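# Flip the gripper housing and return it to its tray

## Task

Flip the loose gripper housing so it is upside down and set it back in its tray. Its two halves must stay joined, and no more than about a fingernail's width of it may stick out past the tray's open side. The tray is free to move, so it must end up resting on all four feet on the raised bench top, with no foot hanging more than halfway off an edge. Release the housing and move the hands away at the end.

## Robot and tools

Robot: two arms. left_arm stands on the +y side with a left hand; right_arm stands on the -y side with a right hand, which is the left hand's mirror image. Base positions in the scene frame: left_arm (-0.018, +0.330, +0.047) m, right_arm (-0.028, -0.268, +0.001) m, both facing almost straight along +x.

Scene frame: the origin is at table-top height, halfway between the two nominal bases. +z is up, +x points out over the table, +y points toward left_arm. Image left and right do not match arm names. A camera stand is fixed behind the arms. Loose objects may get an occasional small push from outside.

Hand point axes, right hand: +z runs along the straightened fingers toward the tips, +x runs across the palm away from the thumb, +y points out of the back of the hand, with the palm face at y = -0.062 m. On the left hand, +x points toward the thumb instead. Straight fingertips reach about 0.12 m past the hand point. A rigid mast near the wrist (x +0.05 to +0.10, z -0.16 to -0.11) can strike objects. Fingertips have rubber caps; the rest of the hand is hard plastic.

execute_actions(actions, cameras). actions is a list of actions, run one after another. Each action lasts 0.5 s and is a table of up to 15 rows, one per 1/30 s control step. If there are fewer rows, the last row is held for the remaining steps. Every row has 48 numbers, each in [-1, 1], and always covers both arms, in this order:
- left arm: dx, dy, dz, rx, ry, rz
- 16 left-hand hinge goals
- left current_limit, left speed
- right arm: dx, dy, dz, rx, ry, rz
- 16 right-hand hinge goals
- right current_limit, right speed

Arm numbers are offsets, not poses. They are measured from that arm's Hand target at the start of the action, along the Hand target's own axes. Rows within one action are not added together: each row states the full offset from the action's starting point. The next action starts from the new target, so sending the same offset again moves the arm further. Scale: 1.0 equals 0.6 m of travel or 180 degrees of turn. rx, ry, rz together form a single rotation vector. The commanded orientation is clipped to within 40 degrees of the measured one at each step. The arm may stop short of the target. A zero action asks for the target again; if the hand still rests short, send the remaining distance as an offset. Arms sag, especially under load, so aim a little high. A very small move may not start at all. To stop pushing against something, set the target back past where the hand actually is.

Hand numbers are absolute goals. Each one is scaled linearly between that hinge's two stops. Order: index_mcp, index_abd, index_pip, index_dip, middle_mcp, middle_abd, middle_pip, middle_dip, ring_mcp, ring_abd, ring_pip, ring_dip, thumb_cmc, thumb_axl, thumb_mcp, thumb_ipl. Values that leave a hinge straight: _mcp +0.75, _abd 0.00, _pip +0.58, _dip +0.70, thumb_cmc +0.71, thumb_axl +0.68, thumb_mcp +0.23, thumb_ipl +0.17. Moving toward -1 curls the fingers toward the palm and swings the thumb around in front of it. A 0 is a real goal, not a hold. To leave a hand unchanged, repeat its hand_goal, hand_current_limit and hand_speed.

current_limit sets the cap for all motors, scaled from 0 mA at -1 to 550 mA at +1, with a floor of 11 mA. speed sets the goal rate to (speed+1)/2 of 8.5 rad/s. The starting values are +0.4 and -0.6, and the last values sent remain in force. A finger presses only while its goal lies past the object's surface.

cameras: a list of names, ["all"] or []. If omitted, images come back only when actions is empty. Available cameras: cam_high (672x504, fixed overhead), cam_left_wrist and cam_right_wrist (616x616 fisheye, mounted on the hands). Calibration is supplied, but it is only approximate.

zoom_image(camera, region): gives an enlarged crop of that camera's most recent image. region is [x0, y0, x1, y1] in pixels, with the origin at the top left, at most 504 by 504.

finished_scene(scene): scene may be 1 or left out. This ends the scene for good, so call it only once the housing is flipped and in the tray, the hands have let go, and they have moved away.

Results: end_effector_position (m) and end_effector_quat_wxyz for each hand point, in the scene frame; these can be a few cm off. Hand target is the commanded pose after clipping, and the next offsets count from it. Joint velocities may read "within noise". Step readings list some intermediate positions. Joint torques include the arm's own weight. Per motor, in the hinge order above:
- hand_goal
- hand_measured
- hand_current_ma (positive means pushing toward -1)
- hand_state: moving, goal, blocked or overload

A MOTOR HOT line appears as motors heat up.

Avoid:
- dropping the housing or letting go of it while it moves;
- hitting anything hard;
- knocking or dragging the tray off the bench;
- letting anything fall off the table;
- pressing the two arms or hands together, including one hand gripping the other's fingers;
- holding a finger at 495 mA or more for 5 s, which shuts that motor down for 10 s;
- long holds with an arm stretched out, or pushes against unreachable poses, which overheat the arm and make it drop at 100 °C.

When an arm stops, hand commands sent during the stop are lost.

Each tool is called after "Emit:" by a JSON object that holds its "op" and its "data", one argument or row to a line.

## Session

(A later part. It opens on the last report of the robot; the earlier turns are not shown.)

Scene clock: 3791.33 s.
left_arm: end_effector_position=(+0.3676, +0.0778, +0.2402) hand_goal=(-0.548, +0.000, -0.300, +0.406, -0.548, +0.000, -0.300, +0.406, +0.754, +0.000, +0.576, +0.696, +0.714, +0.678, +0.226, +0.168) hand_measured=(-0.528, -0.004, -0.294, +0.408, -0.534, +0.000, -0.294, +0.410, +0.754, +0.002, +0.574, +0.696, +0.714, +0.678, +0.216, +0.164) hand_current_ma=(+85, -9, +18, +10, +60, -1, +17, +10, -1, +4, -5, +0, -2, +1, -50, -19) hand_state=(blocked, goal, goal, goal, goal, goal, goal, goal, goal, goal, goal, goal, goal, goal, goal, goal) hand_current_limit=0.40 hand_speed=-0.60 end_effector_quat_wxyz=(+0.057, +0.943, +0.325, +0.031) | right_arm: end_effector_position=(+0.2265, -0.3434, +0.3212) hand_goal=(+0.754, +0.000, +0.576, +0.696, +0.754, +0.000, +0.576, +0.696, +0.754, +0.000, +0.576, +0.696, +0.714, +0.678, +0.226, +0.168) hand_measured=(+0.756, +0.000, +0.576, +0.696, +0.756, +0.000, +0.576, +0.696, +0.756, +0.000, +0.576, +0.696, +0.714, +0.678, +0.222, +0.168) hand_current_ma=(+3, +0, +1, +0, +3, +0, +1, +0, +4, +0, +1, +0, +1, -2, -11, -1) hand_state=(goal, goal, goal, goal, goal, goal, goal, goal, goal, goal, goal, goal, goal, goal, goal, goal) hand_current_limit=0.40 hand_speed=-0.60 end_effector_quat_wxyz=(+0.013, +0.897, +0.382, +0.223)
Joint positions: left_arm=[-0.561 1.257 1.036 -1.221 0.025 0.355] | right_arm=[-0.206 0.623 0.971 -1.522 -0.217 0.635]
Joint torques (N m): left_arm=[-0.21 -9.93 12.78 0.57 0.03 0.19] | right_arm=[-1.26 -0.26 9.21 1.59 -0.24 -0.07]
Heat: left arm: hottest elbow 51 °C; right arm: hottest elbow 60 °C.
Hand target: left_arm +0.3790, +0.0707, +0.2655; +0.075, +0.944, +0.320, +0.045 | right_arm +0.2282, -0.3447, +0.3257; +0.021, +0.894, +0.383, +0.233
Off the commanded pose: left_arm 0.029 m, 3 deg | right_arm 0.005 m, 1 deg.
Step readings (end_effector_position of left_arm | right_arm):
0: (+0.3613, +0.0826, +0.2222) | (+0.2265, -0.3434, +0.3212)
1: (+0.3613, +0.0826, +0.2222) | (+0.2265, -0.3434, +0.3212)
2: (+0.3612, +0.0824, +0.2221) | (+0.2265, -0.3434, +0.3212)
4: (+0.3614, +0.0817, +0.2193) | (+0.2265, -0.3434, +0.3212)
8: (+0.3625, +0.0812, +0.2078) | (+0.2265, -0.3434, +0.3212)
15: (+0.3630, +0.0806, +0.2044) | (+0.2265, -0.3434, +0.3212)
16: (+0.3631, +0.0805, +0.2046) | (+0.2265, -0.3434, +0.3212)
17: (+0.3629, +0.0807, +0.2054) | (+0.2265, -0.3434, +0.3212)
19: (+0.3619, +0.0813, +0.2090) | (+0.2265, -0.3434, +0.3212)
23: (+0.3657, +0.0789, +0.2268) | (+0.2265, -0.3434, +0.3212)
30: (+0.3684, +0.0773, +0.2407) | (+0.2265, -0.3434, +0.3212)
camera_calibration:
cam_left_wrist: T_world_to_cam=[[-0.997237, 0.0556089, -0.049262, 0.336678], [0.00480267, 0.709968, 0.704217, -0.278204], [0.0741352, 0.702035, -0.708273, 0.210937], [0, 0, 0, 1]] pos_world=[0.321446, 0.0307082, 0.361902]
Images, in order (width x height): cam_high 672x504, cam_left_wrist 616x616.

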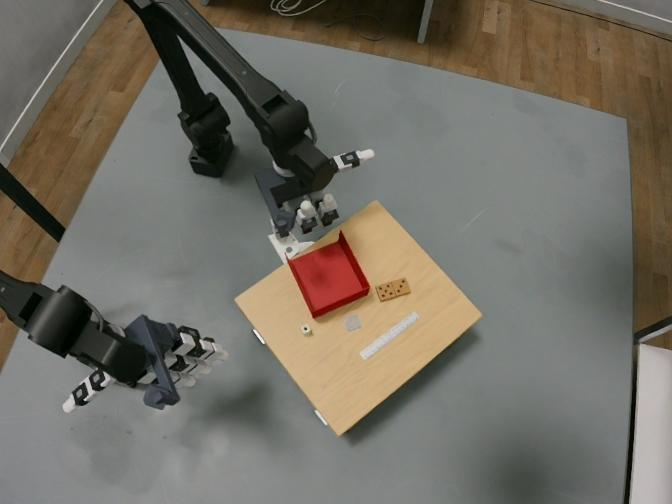

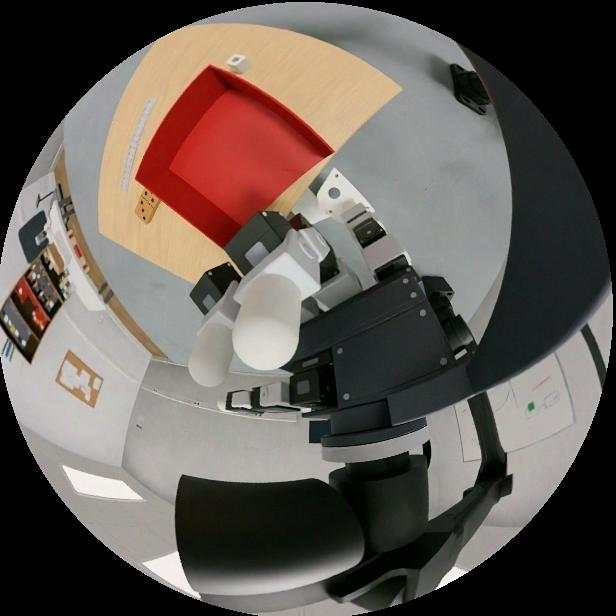

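Emit:
{"op": "execute_actions", "data": {
  "actions": [
    [[0.0027,0.0122,-0.0707,0,0,0,-0.548,0,-0.3,0.406,-0.548,0,-0.3,0.406,0.754,0,0.576,0.696,0.714,0.678,0.226,0.168,0.4,-0.6,0,0,0,0,0,0,0.754,0,0.576,0.696,0.754,0,0.576,0.696,0.754,0,0.576,0.696,0.714,0.678,0.226,0.168,0.4,-0.6]],
    [[0.0027,0.0122,-0.0707,0,0,0,-0.548,0,-0.3,0.406,-0.548,0,-0.3,0.406,0.754,0,0.576,0.696,0.714,0.678,0.226,0.168,0.4,-0.6,0,0,0,0,0,0,0.754,0,0.576,0.696,0.754,0,0.576,0.696,0.754,0,0.576,0.696,0.714,0.678,0.226,0.168,0.4,-0.6]],
    [[0.0027,0.0122,-0.0707,0,0,0,-0.548,0,-0.3,0.406,-0.548,0,-0.3,0.406,0.754,0,0.576,0.696,0.714,0.678,0.226,0.168,0.4,-0.6,0,0,0,0,0,0,0.754,0,0.576,0.696,0.754,0,0.576,0.696,0.754,0,0.576,0.696,0.714,0.678,0.226,0.168,0.4,-0.6]]
  ],
  "cameras": ["cam_left_wrist", "cam_high"]
}}

Emit:
{"op": "zoom_image", "data": {
  "camera": "cam_left_wrist",
  "region": [200, 80, 400, 280]
}}

Emit:
{"op": "zoom_image", "data": {
  "camera": "cam_high",
  "region": [220, 160, 380, 330]
}}

Scene clock: 3840.93 s.
left_arm: end_effector_position=(+0.3708, +0.0759, +0.3758) hand_goal=(-0.548, +0.000, -0.300, +0.406, -0.548, +0.000, -0.300, +0.406, +0.754, +0.000, +0.576, +0.696, +0.714, +0.678, +0.226, +0.168) hand_measured=(-0.528, -0.004, -0.294, +0.408, -0.534, +0.000, -0.294, +0.410, +0.754, +0.002, +0.574, +0.696, +0.714, +0.678, +0.216, +0.164) hand_current_ma=(+80, -9, +17, +10, +60, -1, +17, +10, -1, +4, -5, +0, -2, +1, -49, -19) hand_state=(goal, goal, goal, goal, goal, goal, goal, goal, goal, goal, goal, goal, goal, goal, goal, goal) hand_current_limit=0.40 hand_speed=-0.60 end_effector_quat_wxyz=(+0.063, +0.943, +0.325, +0.036) | right_arm: end_effector_position=(+0.2265, -0.3434, +0.3212) hand_goal=(+0.754, +0.000, +0.576, +0.696, +0.754, +0.000, +0.576, +0.696, +0.754, +0.000, +0.576, +0.696, +0.714, +0.678, +0.226, +0.168) hand_measured=(+0.756, +0.000, +0.576, +0.696, +0.756, +0.000, +0.576, +0.696, +0.756, +0.000, +0.576, +0.696, +0.714, +0.678, +0.222, +0.168) hand_current_ma=(+3, +0, +1, +0, +3, +0, +1, +0, +4, +0, +1, +0, +1, -2, -11, -1) hand_state=(goal, goal, goal, goal, goal, goal, goal, goal, goal, goal, goal, goal, goal, goal, goal, goal) hand_current_limit=0.40 hand_speed=-0.60 end_effector_quat_wxyz=(+0.013, +0.897, +0.382, +0.223)
Joint positions: left_arm=[-0.561 1.242 1.374 -1.56 0.025 0.355] | right_arm=[-0.206 0.623 0.971 -1.522 -0.217 0.635]
Joint torques (N m): left_arm=[-1.26 -8.53 12.86 0.42 0.07 0.2] | right_arm=[-1.55 -0.21 9.09 1.58 -0.25 -0.07]
Heat: left arm: hottest elbow 57 °C; right arm: hottest elbow 60 °C.
Hand target: left_arm +0.3791, +0.0706, +0.3948; +0.075, +0.943, +0.320, +0.045 | right_arm +0.2282, -0.3447, +0.3257; +0.021, +0.894, +0.383, +0.233
Off the commanded pose: left_arm 0.021 m, 2 deg | right_arm 0.005 m, 1 deg.
Step readings (end_effector_position of left_arm | right_arm):
0: (+0.3676, +0.0778, +0.2402) | (+0.2265, -0.3434, +0.3212)
1: (+0.3675, +0.0778, +0.2404) | (+0.2265, -0.3434, +0.3212)
2: (+0.3666, +0.0784, +0.2414) | (+0.2265, -0.3434, +0.3212)
4: (+0.3642, +0.0799, +0.2462) | (+0.2265, -0.3434, +0.3212)
8: (+0.3675, +0.0778, +0.2674) | (+0.2265, -0.3434, +0.3212)
15: (+0.3702, +0.0762, +0.2846) | (+0.2265, -0.3434, +0.3212)
16: (+0.3698, +0.0765, +0.2845) | (+0.2265, -0.3434, +0.3212)
17: (+0.3685, +0.0773, +0.2852) | (+0.2265, -0.3434, +0.3212)
19: (+0.3655, +0.0791, +0.2903) | (+0.2265, -0.3434, +0.3212)
23: (+0.3693, +0.0767, +0.3137) | (+0.2265, -0.3434, +0.3212)
30: (+0.3716, +0.0753, +0.3277) | (+0.2265, -0.3434, +0.3212)
31: (+0.3712, +0.0756, +0.3277) | (+0.2265, -0.3434, +0.3212)
32: (+0.3699, +0.0764, +0.3287) | (+0.2265, -0.3434, +0.3212)
34: (+0.3671, +0.0781, +0.3351) | (+0.2265, -0.3434, +0.3212)
38: (+0.3701, +0.0763, +0.3615) | (+0.2265, -0.3434, +0.3212)
45: (+0.3715, +0.0754, +0.3765) | (+0.2265, -0.3434, +0.3212)
camera_calibration:
cam_left_wrist: T_world_to_cam=[[-0.996485, 0.0551375, -0.0630689, 0.351542], [-0.00459427, 0.715757, 0.698334, -0.367056], [0.0836465, 0.696169, -0.712988, 0.306738], [0, 0, 0, 1]] pos_world=[0.322962, 0.0297983, 0.4972]
Images, in order (width x height): cam_high 672x504, cam_left_wrist 616x616.

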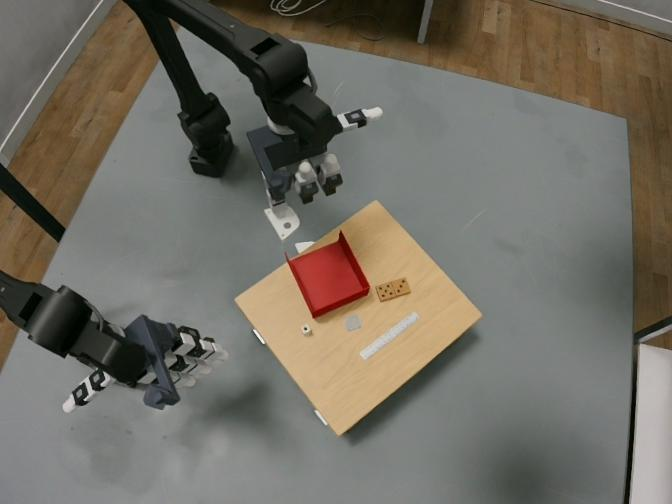

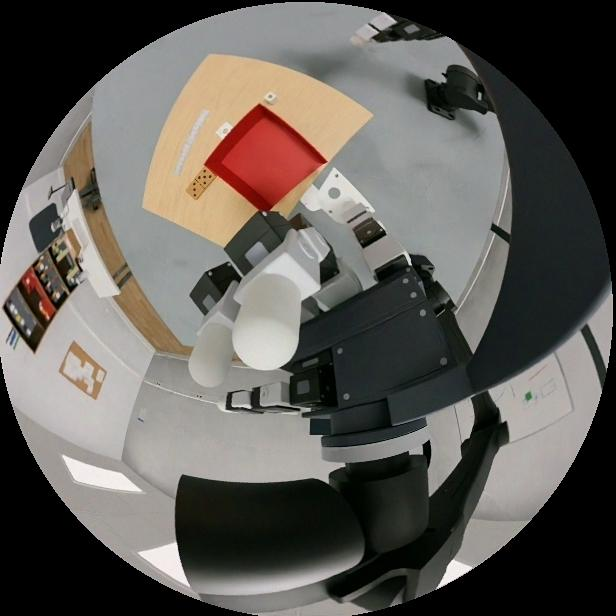

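Scaled by 2.520 from the camera's 616x616 image, which has a finer 880x880 frame.

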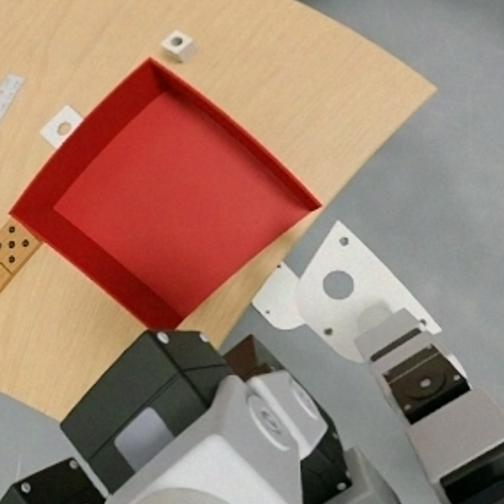

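Scaled by 2.965 from the camera's 672x504 image, which has a finer 960x720 frame.

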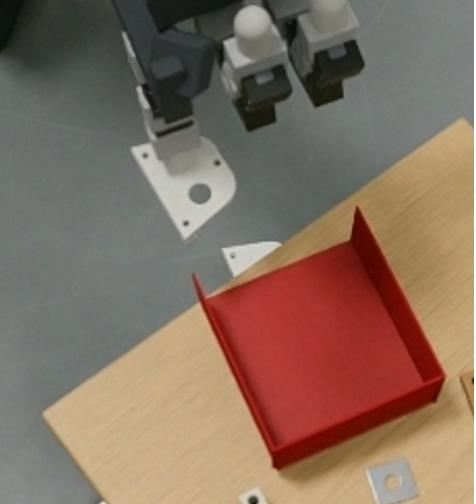

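Emit:
{"op": "execute_actions", "data": {
  "actions": [
    [[0,0,0,0.0105,0.0065,-0.0974,-0.548,0,-0.3,0.406,-0.548,0,-0.3,0.406,0.754,0,0.576,0.696,0.714,0.678,0.226,0.168,0.4,-0.6,0,0,0,0,0,0,0.754,0,0.576,0.696,0.754,0,0.576,0.696,0.754,0,0.576,0.696,0.714,0.678,0.226,0.168,0.4,-0.6]],
    [[0,0,0,0.0105,0.0065,-0.0974,-0.548,0,-0.3,0.406,-0.548,0,-0.3,0.406,0.754,0,0.576,0.696,0.714,0.678,0.226,0.168,0.4,-0.6,0,0,0,0,0,0,0.754,0,0.576,0.696,0.754,0,0.576,0.696,0.754,0,0.576,0.696,0.714,0.678,0.226,0.168,0.4,-0.6]],
    [[0,0,0,0.0105,0.0065,-0.0974,-0.548,0,-0.3,0.406,-0.548,0,-0.3,0.406,0.754,0,0.576,0.696,0.714,0.678,0.226,0.168,0.4,-0.6,0,0,0,0,0,0,0.754,0,0.576,0.696,0.754,0,0.576,0.696,0.754,0,0.576,0.696,0.714,0.678,0.226,0.168,0.4,-0.6]],
    [[0,0,0,0.0105,0.0065,-0.0974,-0.548,0,-0.3,0.406,-0.548,0,-0.3,0.406,0.754,0,0.576,0.696,0.714,0.678,0.226,0.168,0.4,-0.6,0,0,0,0,0,0,0.754,0,0.576,0.696,0.754,0,0.576,0.696,0.754,0,0.576,0.696,0.714,0.678,0.226,0.168,0.4,-0.6]],
    [[0,0,0,0.0105,0.0065,-0.0974,-0.548,0,-0.3,0.406,-0.548,0,-0.3,0.406,0.754,0,0.576,0.696,0.714,0.678,0.226,0.168,0.4,-0.6,0,0,0,0,0,0,0.754,0,0.576,0.696,0.754,0,0.576,0.696,0.754,0,0.576,0.696,0.714,0.678,0.226,0.168,0.4,-0.6]]
  ],
  "cameras": ["cam_left_wrist", "cam_high", "cam_right_wrist"]
}}

Emit:
{"op": "zoom_image", "data": {
  "camera": "cam_high",
  "region": [220, 160, 380, 330]
}}

Scene clock: 3854.07 s.
left_arm: end_effector_position=(+0.3728, +0.0792, +0.3793) hand_goal=(-0.548, +0.000, -0.300, +0.406, -0.548, +0.000, -0.300, +0.406, +0.754, +0.000, +0.576, +0.696, +0.714, +0.678, +0.226, +0.168) hand_measured=(-0.528, -0.002, -0.296, +0.408, -0.534, +0.000, -0.294, +0.410, +0.754, +0.002, +0.574, +0.696, +0.714, +0.678, +0.216, +0.164) hand_current_ma=(+80, -7, +17, +10, +60, -1, +17, +10, -1, +4, -5, +0, +0, +1, -48, -18) hand_state=(goal, goal, goal, goal, goal, goal, goal, goal, goal, goal, goal, goal, goal, goal, goal, goal) hand_current_limit=0.40 hand_speed=-0.60 end_effector_quat_wxyz=(+0.035, +0.469, +0.883, +0.003) | right_arm: end_effector_position=(+0.2265, -0.3434, +0.3212) hand_goal=(+0.754, +0.000, +0.576, +0.696, +0.754, +0.000, +0.576, +0.696, +0.754, +0.000, +0.576, +0.696, +0.714, +0.678, +0.226, +0.168) hand_measured=(+0.756, +0.000, +0.576, +0.696, +0.756, +0.000, +0.576, +0.696, +0.756, +0.000, +0.576, +0.696, +0.714, +0.678, +0.222, +0.168) hand_current_ma=(+3, +0, +1, +0, +3, +0, +1, +0, +4, +0, +1, +0, +1, -2, -11, -1) hand_state=(goal, goal, goal, goal, goal, goal, goal, goal, goal, goal, goal, goal, goal, goal, goal, goal) hand_current_limit=0.40 hand_speed=-0.60 end_effector_quat_wxyz=(+0.013, +0.897, +0.382, +0.223)
Joint positions: left_arm=[-0.78 1.512 1.683 -1.676 -0.025 -1.362] | right_arm=[-0.206 0.623 0.971 -1.522 -0.217 0.635]
Joint torques (N m): left_arm=[-1.26 -12.16 12.82 0.28 -0.21 -0.09] | right_arm=[-1.44 -0.44 9.11 1.62 -0.27 -0.08]
Heat: left arm: hottest elbow 57 °C; right arm: hottest elbow 60 °C.
Hand target: left_arm +0.3790, +0.0706, +0.3947; +0.000, +0.459, +0.888, +0.000 | right_arm +0.2282, -0.3447, +0.3257; +0.021, +0.894, +0.383, +0.233
Off the commanded pose: left_arm 0.019 m, 4 deg | right_arm 0.005 m, 1 deg.
joint sent to its limit (left arm) — joint 4 (wrist pitch), lower limit. The joint targets are off in orientation, not in position.
Step readings (end_effector_position of left_arm | right_arm):
0: (+0.3708, +0.0759, +0.3758) | (+0.2265, -0.3434, +0.3212)
1: (+0.3707, +0.0760, +0.3757) | (+0.2265, -0.3434, +0.3212)
2: (+0.3706, +0.0764, +0.3755) | (+0.2265, -0.3434, +0.3212)
4: (+0.3702, +0.0781, +0.3747) | (+0.2265, -0.3434, +0.3212)
8: (+0.3665, +0.0742, +0.3745) | (+0.2265, -0.3434, +0.3212)
15: (+0.3683, +0.0741, +0.3753) | (+0.2265, -0.3434, +0.3212)
16: (+0.3690, +0.0751, +0.3752) | (+0.2265, -0.3434, +0.3212)
17: (+0.3689, +0.0757, +0.3749) | (+0.2265, -0.3434, +0.3212)
19: (+0.3697, +0.0772, +0.3753) | (+0.2265, -0.3434, +0.3212)
23: (+0.3688, +0.0724, +0.3768) | (+0.2265, -0.3434, +0.3212)
30: (+0.3701, +0.0735, +0.3749) | (+0.2265, -0.3434, +0.3212)
31: (+0.3705, +0.0745, +0.3748) | (+0.2265, -0.3434, +0.3212)
32: (+0.3705, +0.0757, +0.3748) | (+0.2265, -0.3434, +0.3212)
34: (+0.3711, +0.0770, +0.3768) | (+0.2265, -0.3434, +0.3212)
38: (+0.3725, +0.0723, +0.3799) | (+0.2265, -0.3434, +0.3212)
45: (+0.3722, +0.0739, +0.3751) | (+0.2265, -0.3434, +0.3212)
46: (+0.3722, +0.0750, +0.3749) | (+0.2265, -0.3434, +0.3212)
47: (+0.3720, +0.0763, +0.3753) | (+0.2265, -0.3434, +0.3212)
49: (+0.3723, +0.0761, +0.3777) | (+0.2265, -0.3434, +0.3212)
53: (+0.3750, +0.0742, +0.3814) | (+0.2265, -0.3434, +0.3212)
60: (+0.3733, +0.0764, +0.3766) | (+0.2265, -0.3434, +0.3212)
61: (+0.3732, +0.0771, +0.3766) | (+0.2265, -0.3434, +0.3212)
62: (+0.3729, +0.0780, +0.3768) | (+0.2265, -0.3434, +0.3212)
64: (+0.3736, +0.0773, +0.3796) | (+0.2265, -0.3434, +0.3212)
68: (+0.3767, +0.0751, +0.3831) | (+0.2265, -0.3434, +0.3212)
75: (+0.3743, +0.0778, +0.3781) | (+0.2265, -0.3434, +0.3212)
camera_calibration:
cam_left_wrist: T_world_to_cam=[[-0.128655, -0.989146, 0.070982, 0.0619094], [-0.686357, 0.140479, 0.713568, -0.077966], [-0.715795, 0.0430852, -0.69698, 0.650413], [0, 0, 0, 1]] pos_world=[0.420014, 0.0441668, 0.504564]
cam_right_wrist: T_world_to_cam=[[-0.0678408, -0.98888, -0.132337, -0.257077], [-0.881985, -0.00256027, 0.47127, -0.0158263], [-0.466368, 0.148691, -0.872004, 0.558613], [0, 0, 0, 1]] pos_world=[0.22912, -0.33732, 0.460551]

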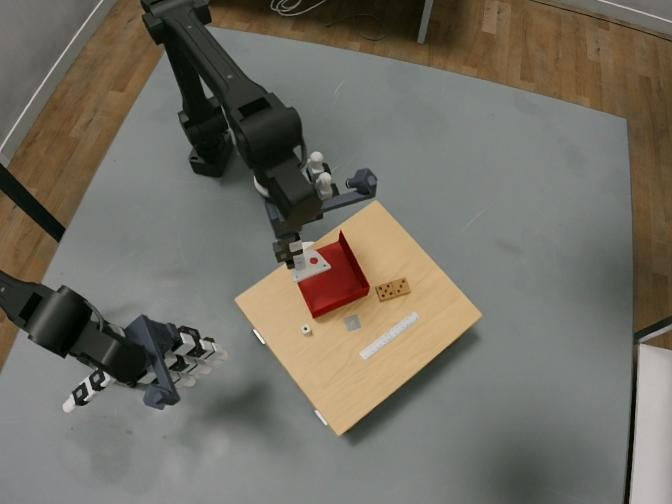

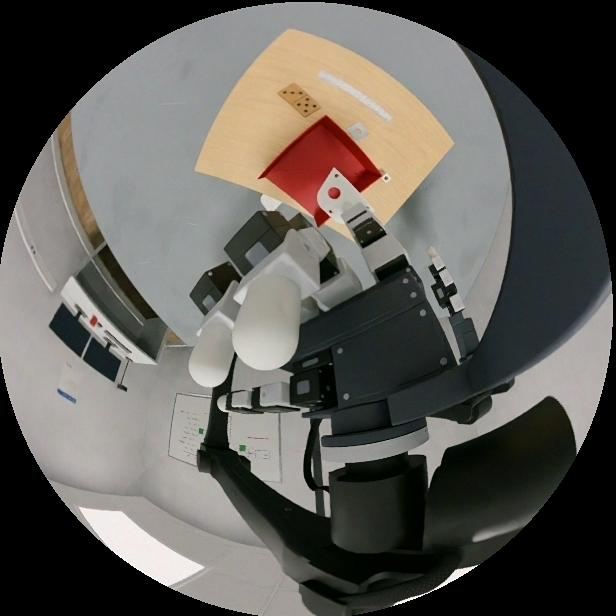

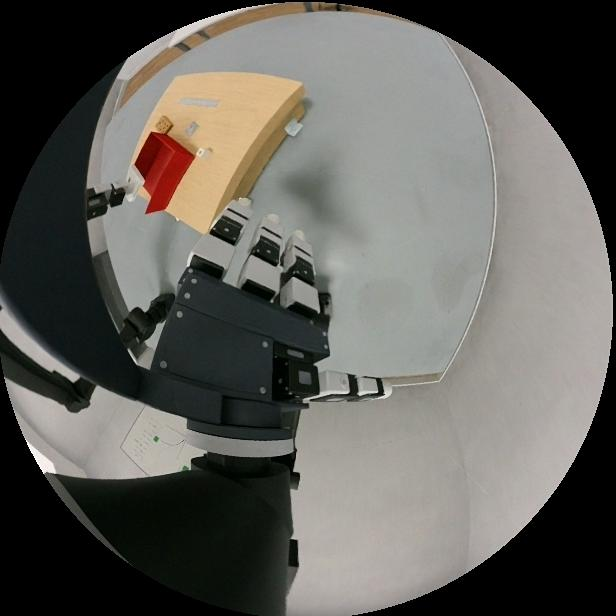

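Scaled by 2.965 from the camera's 672x504 image, which has a finer 960x720 frame.

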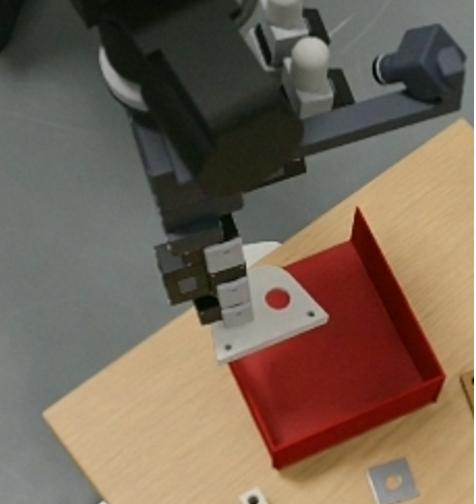

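Emit:
{"op": "execute_actions", "data": {
  "actions": [
    [[-0.018,0.0277,0,0,0,0,-0.548,0,-0.3,0.406,-0.548,0,-0.3,0.406,0.754,0,0.576,0.696,0.714,0.678,0.226,0.168,0.4,-0.6,0,0,0,0,0,0,0.754,0,0.576,0.696,0.754,0,0.576,0.696,0.754,0,0.576,0.696,0.714,0.678,0.226,0.168,0.4,-0.6]],
    [[-0.018,0.0277,0.01,0,0,0,-0.548,0,-0.3,0.406,-0.548,0,-0.3,0.406,0.754,0,0.576,0.696,0.714,0.678,0.226,0.168,0.4,-0.6,0,0,0,0,0,0,0.754,0,0.576,0.696,0.754,0,0.576,0.696,0.754,0,0.576,0.696,0.714,0.678,0.226,0.168,0.4,-0.6]],
    [[0,0,0.05,0,0,0,-0.548,0,-0.3,0.406,-0.548,0,-0.3,0.406,0.754,0,0.576,0.696,0.714,0.678,0.226,0.168,0.4,-0.6,0,0,0,0,0,0,0.754,0,0.576,0.696,0.754,0,0.576,0.696,0.754,0,0.576,0.696,0.714,0.678,0.226,0.168,0.4,-0.6]]
  ],
  "cameras": ["cam_left_wrist", "cam_high"]
}}

Emit:
{"op": "zoom_image", "data": {
  "camera": "cam_high",
  "region": [260, 190, 400, 330]
}}

Emit:
{"op": "zoom_image", "data": {
  "camera": "cam_left_wrist",
  "region": [220, 80, 420, 280]
}}

Scene clock: 3871.87 s.
left_arm: end_effector_position=(+0.4122, +0.0742, +0.3547) hand_goal=(-0.548, +0.000, -0.300, +0.406, -0.548, +0.000, -0.300, +0.406, +0.754, +0.000, +0.576, +0.696, +0.714, +0.678, +0.226, +0.168) hand_measured=(-0.528, -0.002, -0.296, +0.408, -0.534, +0.000, -0.294, +0.410, +0.754, +0.002, +0.574, +0.696, +0.714, +0.678, +0.216, +0.164) hand_current_ma=(+80, -7, +17, +10, +60, -1, +17, +10, -1, +4, -5, +0, +0, +1, -48, -18) hand_state=(goal, goal, goal, goal, goal, goal, goal, goal, goal, goal, goal, goal, goal, goal, goal, goal) hand_current_limit=0.40 hand_speed=-0.60 end_effector_quat_wxyz=(+0.014, +0.456, +0.890, +0.002) | right_arm: end_effector_position=(+0.2265, -0.3434, +0.3212) hand_goal=(+0.754, +0.000, +0.576, +0.696, +0.754, +0.000, +0.576, +0.696, +0.754, +0.000, +0.576, +0.696, +0.714, +0.678, +0.226, +0.168) hand_measured=(+0.756, +0.000, +0.576, +0.696, +0.756, +0.000, +0.576, +0.696, +0.756, +0.000, +0.576, +0.696, +0.714, +0.678, +0.222, +0.168) hand_current_ma=(+3, +0, +1, +0, +3, +0, +1, +0, +4, +0, +1, +0, +1, -2, -11, -1) hand_state=(goal, goal, goal, goal, goal, goal, goal, goal, goal, goal, goal, goal, goal, goal, goal, goal) hand_current_limit=0.40 hand_speed=-0.60 end_effector_quat_wxyz=(+0.013, +0.897, +0.382, +0.223)
Joint positions: left_arm=[-0.727 1.625 1.755 -1.676 -0.011 -1.339] | right_arm=[-0.206 0.623 0.971 -1.522 -0.217 0.635]
Joint torques (N m): left_arm=[-1.08 -13.63 10.32 -0.02 -0.19 0.23] | right_arm=[-1.55 -0.38 9.21 1.58 -0.26 -0.07]
Heat: left arm: hottest elbow 57 °C; right arm: hottest elbow 60 °C.
Hand target: left_arm +0.4187, +0.0723, +0.3589; +0.000, +0.459, +0.888, +0.001 | right_arm +0.2282, -0.3447, +0.3257; +0.021, +0.894, +0.383, +0.233
Off the commanded pose: left_arm 0.008 m, 2 deg | right_arm 0.005 m, 1 deg.
joint sent to its limit (left arm) — joint 4 (wrist pitch), lower limit. The joint targets still meet the commanded pose.
Step readings (end_effector_position of left_arm | right_arm):
0: (+0.3727, +0.0792, +0.3793) | (+0.2265, -0.3434, +0.3212)
1: (+0.3728, +0.0791, +0.3795) | (+0.2265, -0.3434, +0.3212)
2: (+0.3732, +0.0787, +0.3797) | (+0.2265, -0.3434, +0.3212)
4: (+0.3763, +0.0774, +0.3815) | (+0.2265, -0.3434, +0.3212)
8: (+0.3839, +0.0763, +0.3829) | (+0.2265, -0.3434, +0.3212)
15: (+0.3878, +0.0780, +0.3794) | (+0.2265, -0.3434, +0.3212)
16: (+0.3880, +0.0781, +0.3793) | (+0.2265, -0.3434, +0.3212)
17: (+0.3890, +0.0786, +0.3796) | (+0.2265, -0.3434, +0.3212)
19: (+0.3930, +0.0778, +0.3805) | (+0.2265, -0.3434, +0.3212)
23: (+0.4026, +0.0780, +0.3791) | (+0.2265, -0.3434, +0.3212)
30: (+0.4078, +0.0794, +0.3726) | (+0.2265, -0.3434, +0.3212)
31: (+0.4077, +0.0793, +0.3725) | (+0.2265, -0.3434, +0.3212)
32: (+0.4077, +0.0790, +0.3720) | (+0.2265, -0.3434, +0.3212)
34: (+0.4075, +0.0779, +0.3705) | (+0.2265, -0.3434, +0.3212)
38: (+0.4094, +0.0763, +0.3637) | (+0.2265, -0.3434, +0.3212)
45: (+0.4122, +0.0742, +0.3547) | (+0.2265, -0.3434, +0.3212)
camera_calibration:
cam_left_wrist: T_world_to_cam=[[-0.0968668, -0.993656, 0.0571443, 0.0559536], [-0.661246, 0.107161, 0.742476, -0.0508513], [-0.743889, 0.0341348, -0.667431, 0.663399], [0, 0, 0, 1]] pos_world=[0.46529, 0.0384029, 0.477331]
Images, in order (width x height): cam_high 672x504, cam_left_wrist 616x616.

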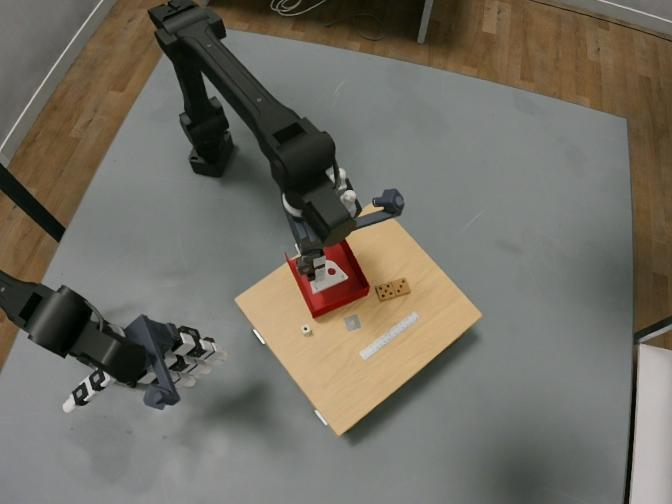

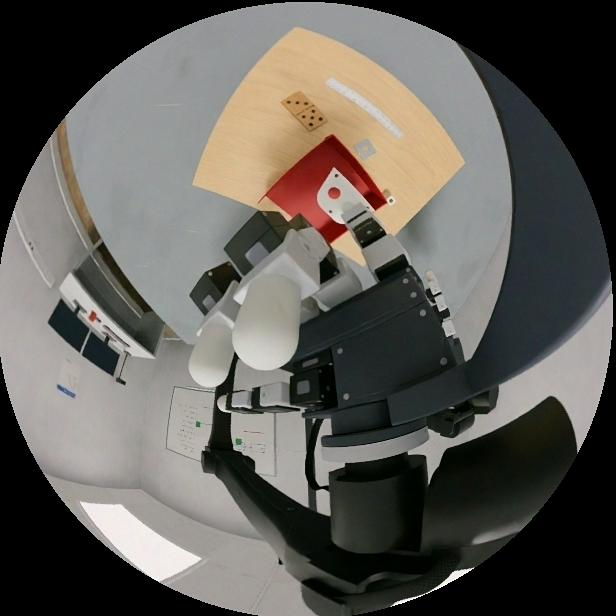

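Scaled by 3.600 from the camera's 672x504 image, which has a finer 960x720 frame.

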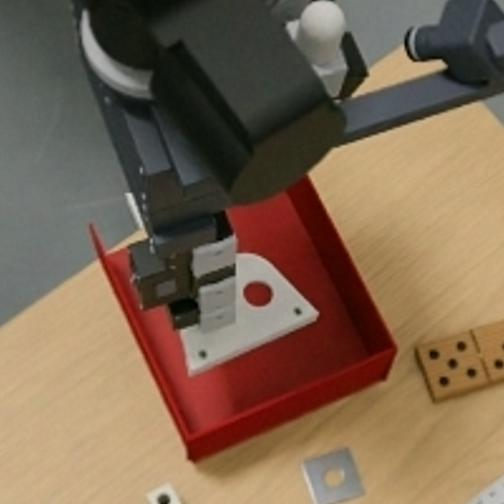

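Scaled by 2.520 from the camera's 616x616 image, which has a finer 880x880 frame.

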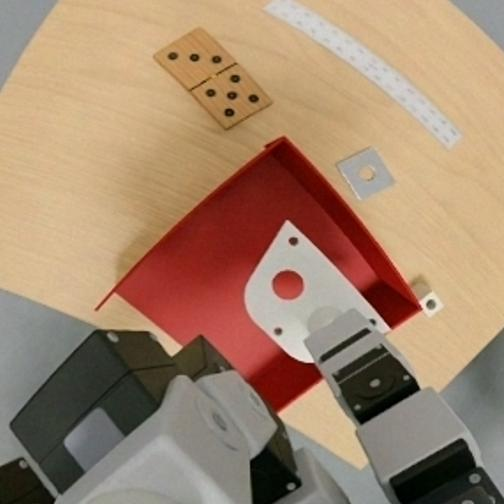

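Emit:
{"op": "execute_actions", "data": {
  "actions": [
    [[-0.0185,0.0127,0.03,0,0,0,-0.548,0,-0.3,0.406,-0.548,0,-0.3,0.406,0.754,0,0.576,0.696,0.714,0.678,0.226,0.168,0.4,-0.6,0,0,0,0,0,0,0.754,0,0.576,0.696,0.754,0,0.576,0.696,0.754,0,0.576,0.696,0.714,0.678,0.226,0.168,0.4,-0.6]],
    [[0,0,0.035,0,0,0,-0.548,0,-0.3,0.406,-0.548,0,-0.3,0.406,0.754,0,0.576,0.696,0.714,0.678,0.226,0.168,0.4,-0.6,0,0,0,0,0,0,0.754,0,0.576,0.696,0.754,0,0.576,0.696,0.754,0,0.576,0.696,0.714,0.678,0.226,0.168,0.4,-0.6]]
  ],
  "cameras": ["cam_left_wrist", "cam_high", "cam_right_wrist"]
}}

Emit:
{"op": "zoom_image", "data": {
  "camera": "cam_high",
  "region": [260, 190, 400, 330]
}}

Emit:
{"op": "zoom_image", "data": {
  "camera": "cam_right_wrist",
  "region": [90, 110, 210, 230]
}}

Scene clock: 3886.67 s.
left_arm: end_effector_position=(+0.4262, +0.0676, +0.3217) hand_goal=(-0.548, +0.000, -0.300, +0.406, -0.548, +0.000, -0.300, +0.406, +0.754, +0.000, +0.576, +0.696, +0.714, +0.678, +0.226, +0.168) hand_measured=(-0.528, -0.002, -0.296, +0.408, -0.534, +0.000, -0.294, +0.410, +0.754, +0.002, +0.574, +0.696, +0.714, +0.678, +0.216, +0.164) hand_current_ma=(+80, -7, +17, +10, +60, -1, +17, +10, -1, +4, -5, +0, +0, +1, -48, -18) hand_state=(goal, goal, goal, goal, goal, goal, goal, goal, goal, goal, goal, goal, goal, goal, goal, goal) hand_current_limit=0.40 hand_speed=-0.60 end_effector_quat_wxyz=(-0.003, +0.455, +0.890, +0.003) | right_arm: end_effector_position=(+0.2265, -0.3434, +0.3212) hand_goal=(+0.754, +0.000, +0.576, +0.696, +0.754, +0.000, +0.576, +0.696, +0.754, +0.000, +0.576, +0.696, +0.714, +0.678, +0.226, +0.168) hand_measured=(+0.756, +0.000, +0.576, +0.696, +0.756, +0.000, +0.576, +0.696, +0.756, +0.000, +0.576, +0.696, +0.714, +0.678, +0.222, +0.168) hand_current_ma=(+3, +0, +1, +0, +3, +0, +1, +0, +4, +0, +1, +0, +1, -2, -11, -1) hand_state=(goal, goal, goal, goal, goal, goal, goal, goal, goal, goal, goal, goal, goal, goal, goal, goal) hand_current_limit=0.40 hand_speed=-0.60 end_effector_quat_wxyz=(+0.013, +0.897, +0.382, +0.223)
Joint positions: left_arm=[-0.716 1.68 1.739 -1.637 -0.004 -1.33] | right_arm=[-0.206 0.623 0.971 -1.522 -0.217 0.635]
Joint torques (N m): left_arm=[-0.21 -15.62 8.68 0.59 -0.17 0.21] | right_arm=[-1.26 -0.21 9.13 1.65 -0.24 -0.08]
Heat: left arm: hottest elbow 54 °C; right arm: hottest elbow 60 °C.
Hand target: left_arm +0.4312, +0.0676, +0.3197; +0.000, +0.459, +0.888, +0.001 | right_arm +0.2282, -0.3447, +0.3257; +0.021, +0.894, +0.383, +0.233
Off the commanded pose: left_arm 0.005 m, 1 deg | right_arm 0.005 m, 1 deg.
Step readings (end_effector_position of left_arm | right_arm):
0: (+0.4122, +0.0742, +0.3547) | (+0.2265, -0.3434, +0.3212)
1: (+0.4121, +0.0741, +0.3546) | (+0.2265, -0.3434, +0.3212)
2: (+0.4123, +0.0742, +0.3542) | (+0.2265, -0.3434, +0.3212)
4: (+0.4133, +0.0741, +0.3518) | (+0.2265, -0.3434, +0.3212)
8: (+0.4172, +0.0732, +0.3413) | (+0.2265, -0.3434, +0.3212)
15: (+0.4216, +0.0717, +0.3280) | (+0.2265, -0.3434, +0.3212)
16: (+0.4216, +0.0717, +0.3280) | (+0.2265, -0.3434, +0.3212)
17: (+0.4219, +0.0715, +0.3280) | (+0.2265, -0.3434, +0.3212)
19: (+0.4239, +0.0698, +0.3279) | (+0.2265, -0.3434, +0.3212)
23: (+0.4264, +0.0675, +0.3250) | (+0.2265, -0.3434, +0.3212)
30: (+0.4261, +0.0678, +0.3217) | (+0.2265, -0.3434, +0.3212)
camera_calibration:
cam_left_wrist: T_world_to_cam=[[-0.0939421, -0.994598, 0.0441575, 0.0557033], [-0.63978, 0.0942929, 0.762752, -0.0311389], [-0.762795, 0.0434035, -0.645182, 0.652398], [0, 0, 0, 1]] pos_world=[0.482957, 0.0300223, 0.442207]
cam_right_wrist: T_world_to_cam=[[-0.0678408, -0.98888, -0.132337, -0.257077], [-0.881985, -0.00256027, 0.47127, -0.0158263], [-0.466368, 0.148691, -0.872004, 0.558613], [0, 0, 0, 1]] pos_world=[0.22912, -0.33732, 0.460551]

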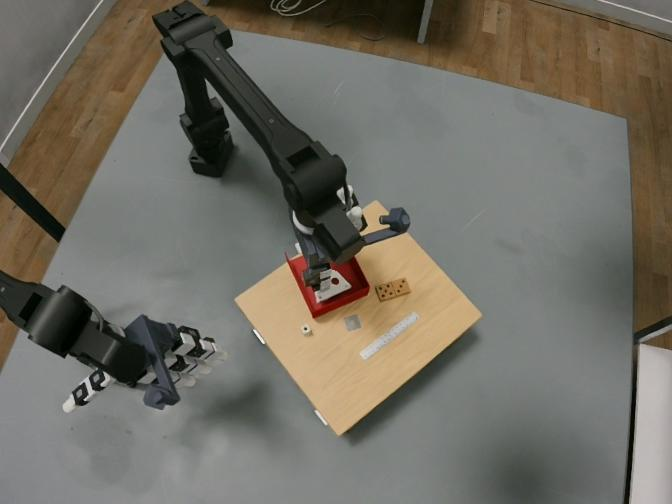

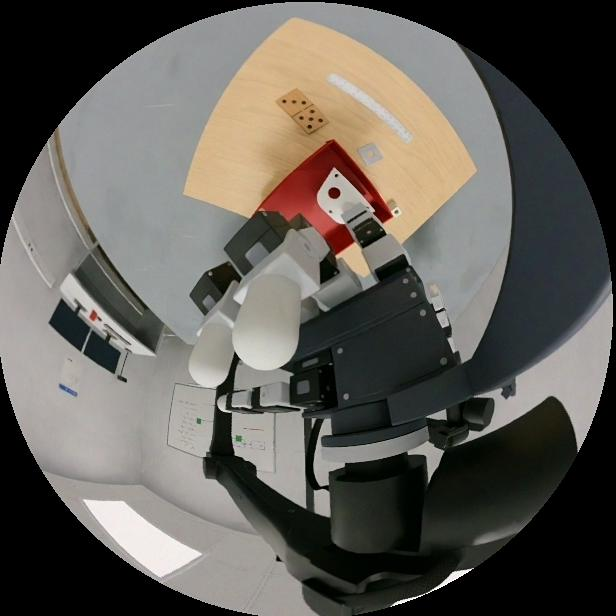

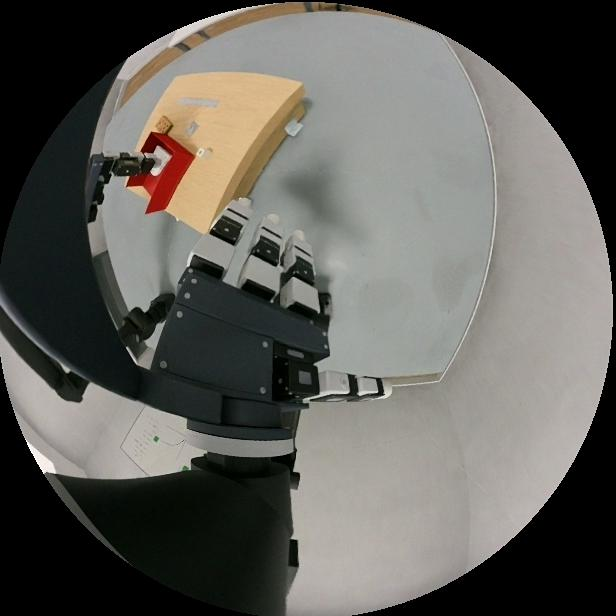

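Scaled by 3.600 from the camera's 672x504 image, which has a finer 960x720 frame.

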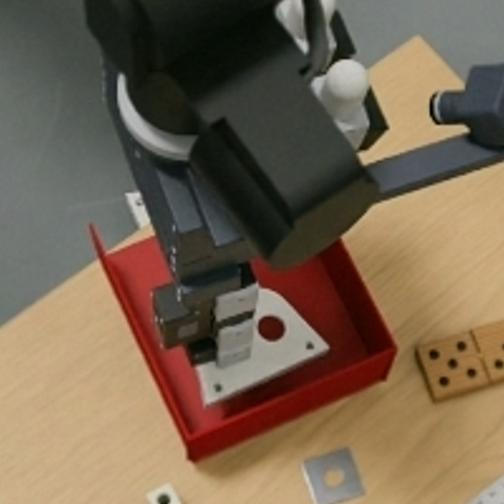

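Scaled by 4.200 from the camera's 616x616 image, which has a finer 880x880 frame.

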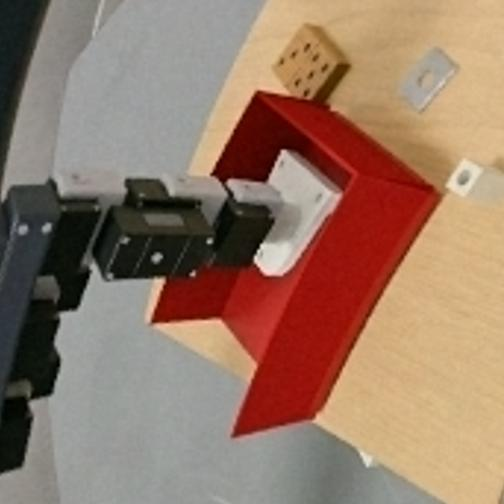

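Emit:
{"op": "execute_actions", "data": {
  "actions": [
    [[0,0,0.016,0,0,0,-0.548,0,-0.3,0.406,-0.548,0,-0.3,0.406,0.754,0,0.576,0.696,0.714,0.678,0.226,0.168,0.4,-0.6,0,0,0,0,0,0,0.754,0,0.576,0.696,0.754,0,0.576,0.696,0.754,0,0.576,0.696,0.714,0.678,0.226,0.168,0.4,-0.6]],
    [[0,0,0.016,0,0,0,-0.548,0,-0.3,0.406,-0.548,0,-0.3,0.406,0.754,0,0.576,0.696,0.714,0.678,0.226,0.168,0.4,-0.6,0,0,0,0,0,0,0.754,0,0.576,0.696,0.754,0,0.576,0.696,0.754,0,0.576,0.696,0.714,0.678,0.226,0.168,0.4,-0.6]]
  ],
  "cameras": ["cam_high", "cam_right_wrist"]
}}

Emit:
{"op": "zoom_image", "data": {
  "camera": "cam_high",
  "region": [260, 190, 400, 330]
}}

Emit:
{"op": "zoom_image", "data": {
  "camera": "cam_right_wrist",
  "region": [90, 110, 210, 230]
}}

Scene clock: 3893.37 s.
left_arm: end_effector_position=(+0.4263, +0.0675, +0.3014) hand_goal=(-0.548, +0.000, -0.300, +0.406, -0.548, +0.000, -0.300, +0.406, +0.754, +0.000, +0.576, +0.696, +0.714, +0.678, +0.226, +0.168) hand_measured=(-0.528, -0.002, -0.296, +0.408, -0.534, +0.000, -0.294, +0.410, +0.754, +0.002, +0.574, +0.696, +0.714, +0.678, +0.216, +0.164) hand_current_ma=(+80, -7, +17, +10, +60, -1, +17, +10, -1, +4, -5, +0, +0, +1, -48, -18) hand_state=(goal, goal, goal, goal, goal, goal, goal, goal, goal, goal, goal, goal, goal, goal, goal, goal) hand_current_limit=0.40 hand_speed=-0.60 end_effector_quat_wxyz=(-0.004, +0.455, +0.890, +0.003) | right_arm: end_effector_position=(+0.2265, -0.3434, +0.3212) hand_goal=(+0.754, +0.000, +0.576, +0.696, +0.754, +0.000, +0.576, +0.696, +0.754, +0.000, +0.576, +0.696, +0.714, +0.678, +0.226, +0.168) hand_measured=(+0.756, +0.000, +0.576, +0.696, +0.756, +0.000, +0.576, +0.696, +0.756, +0.000, +0.576, +0.696, +0.714, +0.678, +0.222, +0.168) hand_current_ma=(+3, +0, +1, +0, +3, +0, +1, +0, +4, +0, +1, +0, +1, -2, -11, -1) hand_state=(goal, goal, goal, goal, goal, goal, goal, goal, goal, goal, goal, goal, goal, goal, goal, goal) hand_current_limit=0.40 hand_speed=-0.60 end_effector_quat_wxyz=(+0.013, +0.897, +0.382, +0.223)
Joint positions: left_arm=[-0.716 1.68 1.686 -1.586 -0.003 -1.33] | right_arm=[-0.206 0.623 0.971 -1.522 -0.217 0.635]
Joint torques (N m): left_arm=[-0.85 -15.27 8.81 0.39 -0.14 0.21] | right_arm=[-1.32 -0.56 9.14 1.62 -0.25 -0.05]
Heat: left arm: hottest elbow 54 °C; right arm: hottest elbow 59 °C.
Hand target: left_arm +0.4312, +0.0675, +0.3005; +0.000, +0.459, +0.888, +0.000 | right_arm +0.2282, -0.3447, +0.3257; +0.021, +0.894, +0.383, +0.233
Off the commanded pose: left_arm 0.005 m, 1 deg | right_arm 0.005 m, 1 deg.
Step readings (end_effector_position of left_arm | right_arm):
0: (+0.4262, +0.0676, +0.3217) | (+0.2265, -0.3434, +0.3212)
1: (+0.4262, +0.0676, +0.3215) | (+0.2265, -0.3434, +0.3212)
2: (+0.4265, +0.0674, +0.3210) | (+0.2265, -0.3434, +0.3212)
4: (+0.4269, +0.0670, +0.3185) | (+0.2265, -0.3434, +0.3212)
8: (+0.4260, +0.0678, +0.3124) | (+0.2265, -0.3434, +0.3212)
15: (+0.4261, +0.0676, +0.3112) | (+0.2265, -0.3434, +0.3212)
16: (+0.4262, +0.0676, +0.3112) | (+0.2265, -0.3434, +0.3212)
17: (+0.4265, +0.0673, +0.3106) | (+0.2265, -0.3434, +0.3212)
19: (+0.4270, +0.0669, +0.3084) | (+0.2265, -0.3434, +0.3212)
23: (+0.4261, +0.0677, +0.3026) | (+0.2265, -0.3434, +0.3212)
30: (+0.4262, +0.0676, +0.3014) | (+0.2265, -0.3434, +0.3212)
camera_calibration:
cam_right_wrist: T_world_to_cam=[[-0.0678408, -0.98888, -0.132337, -0.257077], [-0.881985, -0.00256027, 0.47127, -0.0158263], [-0.466368, 0.148691, -0.872004, 0.558613], [0, 0, 0, 1]] pos_world=[0.22912, -0.33732, 0.460551]
Images, in order (width x height): cam_high 672x504, cam_right_wrist 616x616.

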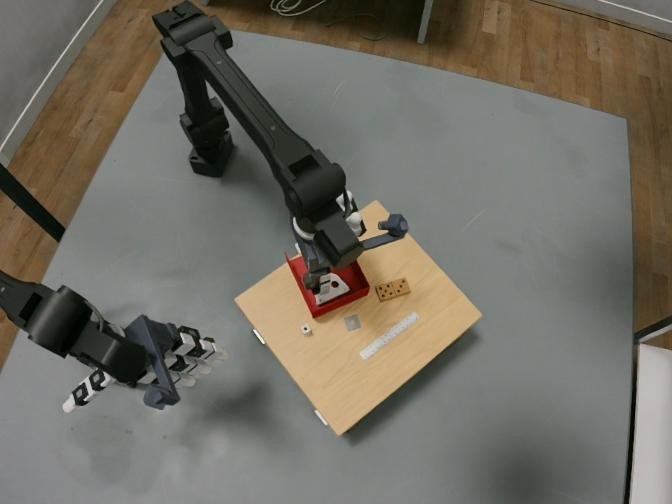

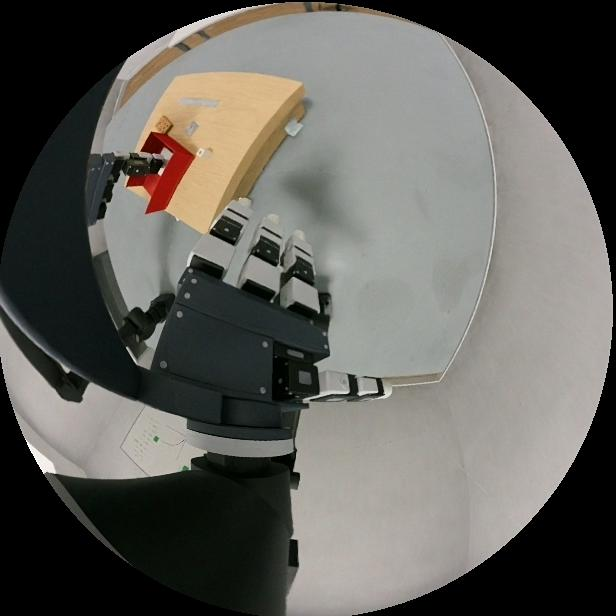

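Scaled by 3.600 from the camera's 672x504 image, which has a finer 960x720 frame.

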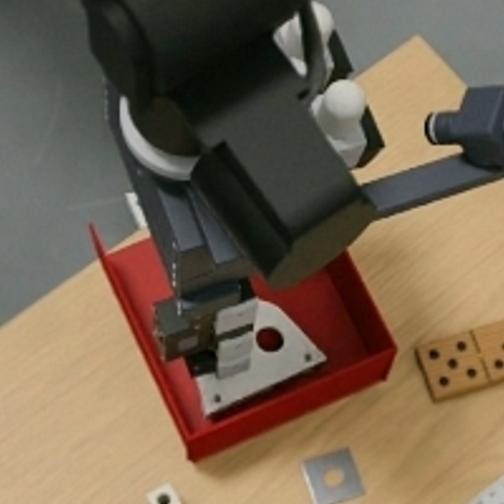

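Scaled by 4.200 from the camera's 616x616 image, which has a finer 880x880 frame.

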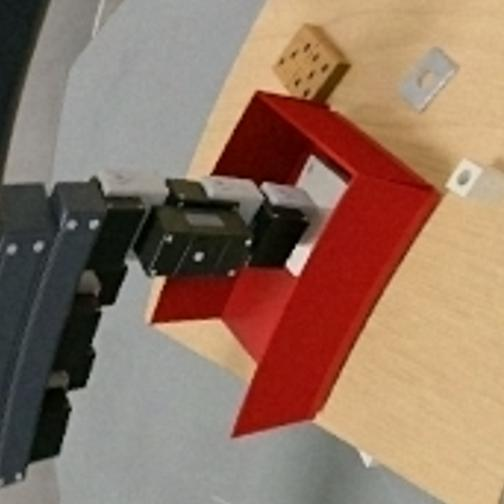

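Emit:
{"op": "execute_actions", "data": {
  "actions": [
    [[0,0,0.012,0,0,0,-0.548,0,-0.3,0.406,-0.548,0,-0.3,0.406,0.754,0,0.576,0.696,0.714,0.678,0.226,0.168,0.4,-0.6,0,0,0,0,0,0,0.754,0,0.576,0.696,0.754,0,0.576,0.696,0.754,0,0.576,0.696,0.714,0.678,0.226,0.168,0.4,-0.6]],
    [[0,0,0.01,0,0,0,-0.548,0,-0.3,0.406,-0.548,0,-0.3,0.406,0.754,0,0.576,0.696,0.714,0.678,0.226,0.168,0.4,-0.6,0,0,0,0,0,0,0.754,0,0.576,0.696,0.754,0,0.576,0.696,0.754,0,0.576,0.696,0.714,0.678,0.226,0.168,0.4,-0.6]]
  ],
  "cameras": []
}}

Scene clock: 3899.80 s.
left_arm: end_effector_position=(+0.4273, +0.0666, +0.2912) hand_goal=(-0.548, +0.000, -0.300, +0.406, -0.548, +0.000, -0.300, +0.406, +0.754, +0.000, +0.576, +0.696, +0.714, +0.678, +0.226, +0.168) hand_measured=(-0.528, -0.002, -0.296, +0.408, -0.534, +0.000, -0.294, +0.410, +0.754, +0.006, +0.574, +0.696, +0.714, +0.678, +0.216, +0.164) hand_current_ma=(+80, -7, +17, +10, +60, -1, +17, +10, -1, +19, -4, +0, +0, +1, -48, -18) hand_state=(goal, goal, goal, goal, goal, goal, goal, goal, goal, goal, goal, goal, goal, goal, goal, goal) hand_current_limit=0.40 hand_speed=-0.60 end_effector_quat_wxyz=(-0.001, +0.455, +0.890, +0.002) | right_arm: end_effector_position=(+0.2265, -0.3434, +0.3212) hand_goal=(+0.754, +0.000, +0.576, +0.696, +0.754, +0.000, +0.576, +0.696, +0.754, +0.000, +0.576, +0.696, +0.714, +0.678, +0.226, +0.168) hand_measured=(+0.756, +0.000, +0.576, +0.696, +0.756, +0.000, +0.576, +0.696, +0.756, +0.000, +0.576, +0.696, +0.714, +0.678, +0.222, +0.168) hand_current_ma=(+3, +0, +1, +0, +3, +0, +1, +0, +4, +0, +1, +0, +1, -2, -11, -1) hand_state=(goal, goal, goal, goal, goal, goal, goal, goal, goal, goal, goal, goal, goal, goal, goal, goal) hand_current_limit=0.40 hand_speed=-0.60 end_effector_quat_wxyz=(+0.013, +0.897, +0.382, +0.223)
Joint positions: left_arm=[-0.716 1.68 1.66 -1.554 -0.003 -1.329] | right_arm=[-0.206 0.623 0.971 -1.522 -0.217 0.635]
Joint torques (N m): left_arm=[-0.73 -16.03 8.2 0.72 -0.17 0.19] | right_arm=[-1.67 -0.32 9.11 1.62 -0.25 -0.08]
Heat: left arm: hottest elbow 53 °C; right arm: hottest elbow 59 °C.
Hand target: left_arm +0.4312, +0.0676, +0.2873; +0.000, +0.459, +0.888, +0.000 | right_arm +0.2282, -0.3447, +0.3257; +0.021, +0.894, +0.383, +0.233
Off the commanded pose: left_arm 0.006 m, 1 deg | right_arm 0.005 m, 1 deg.
Step readings (end_effector_position of left_arm | right_arm):
0: (+0.4263, +0.0675, +0.3014) | (+0.2265, -0.3434, +0.3212)
1: (+0.4263, +0.0674, +0.3014) | (+0.2265, -0.3434, +0.3212)
2: (+0.4265, +0.0673, +0.3010) | (+0.2265, -0.3434, +0.3212)
4: (+0.4269, +0.0669, +0.2995) | (+0.2265, -0.3434, +0.3212)
8: (+0.4263, +0.0674, +0.2954) | (+0.2265, -0.3434, +0.3212)
15: (+0.4265, +0.0673, +0.2947) | (+0.2265, -0.3434, +0.3212)
16: (+0.4265, +0.0673, +0.2947) | (+0.2265, -0.3434, +0.3212)
17: (+0.4266, +0.0672, +0.2943) | (+0.2265, -0.3434, +0.3212)
19: (+0.4269, +0.0670, +0.2930) | (+0.2265, -0.3434, +0.3212)
23: (+0.4270, +0.0668, +0.2912) | (+0.2265, -0.3434, +0.3212)
30: (+0.4273, +0.0666, +0.2912) | (+0.2265, -0.3434, +0.3212)
No camera images: "cameras" was empty.


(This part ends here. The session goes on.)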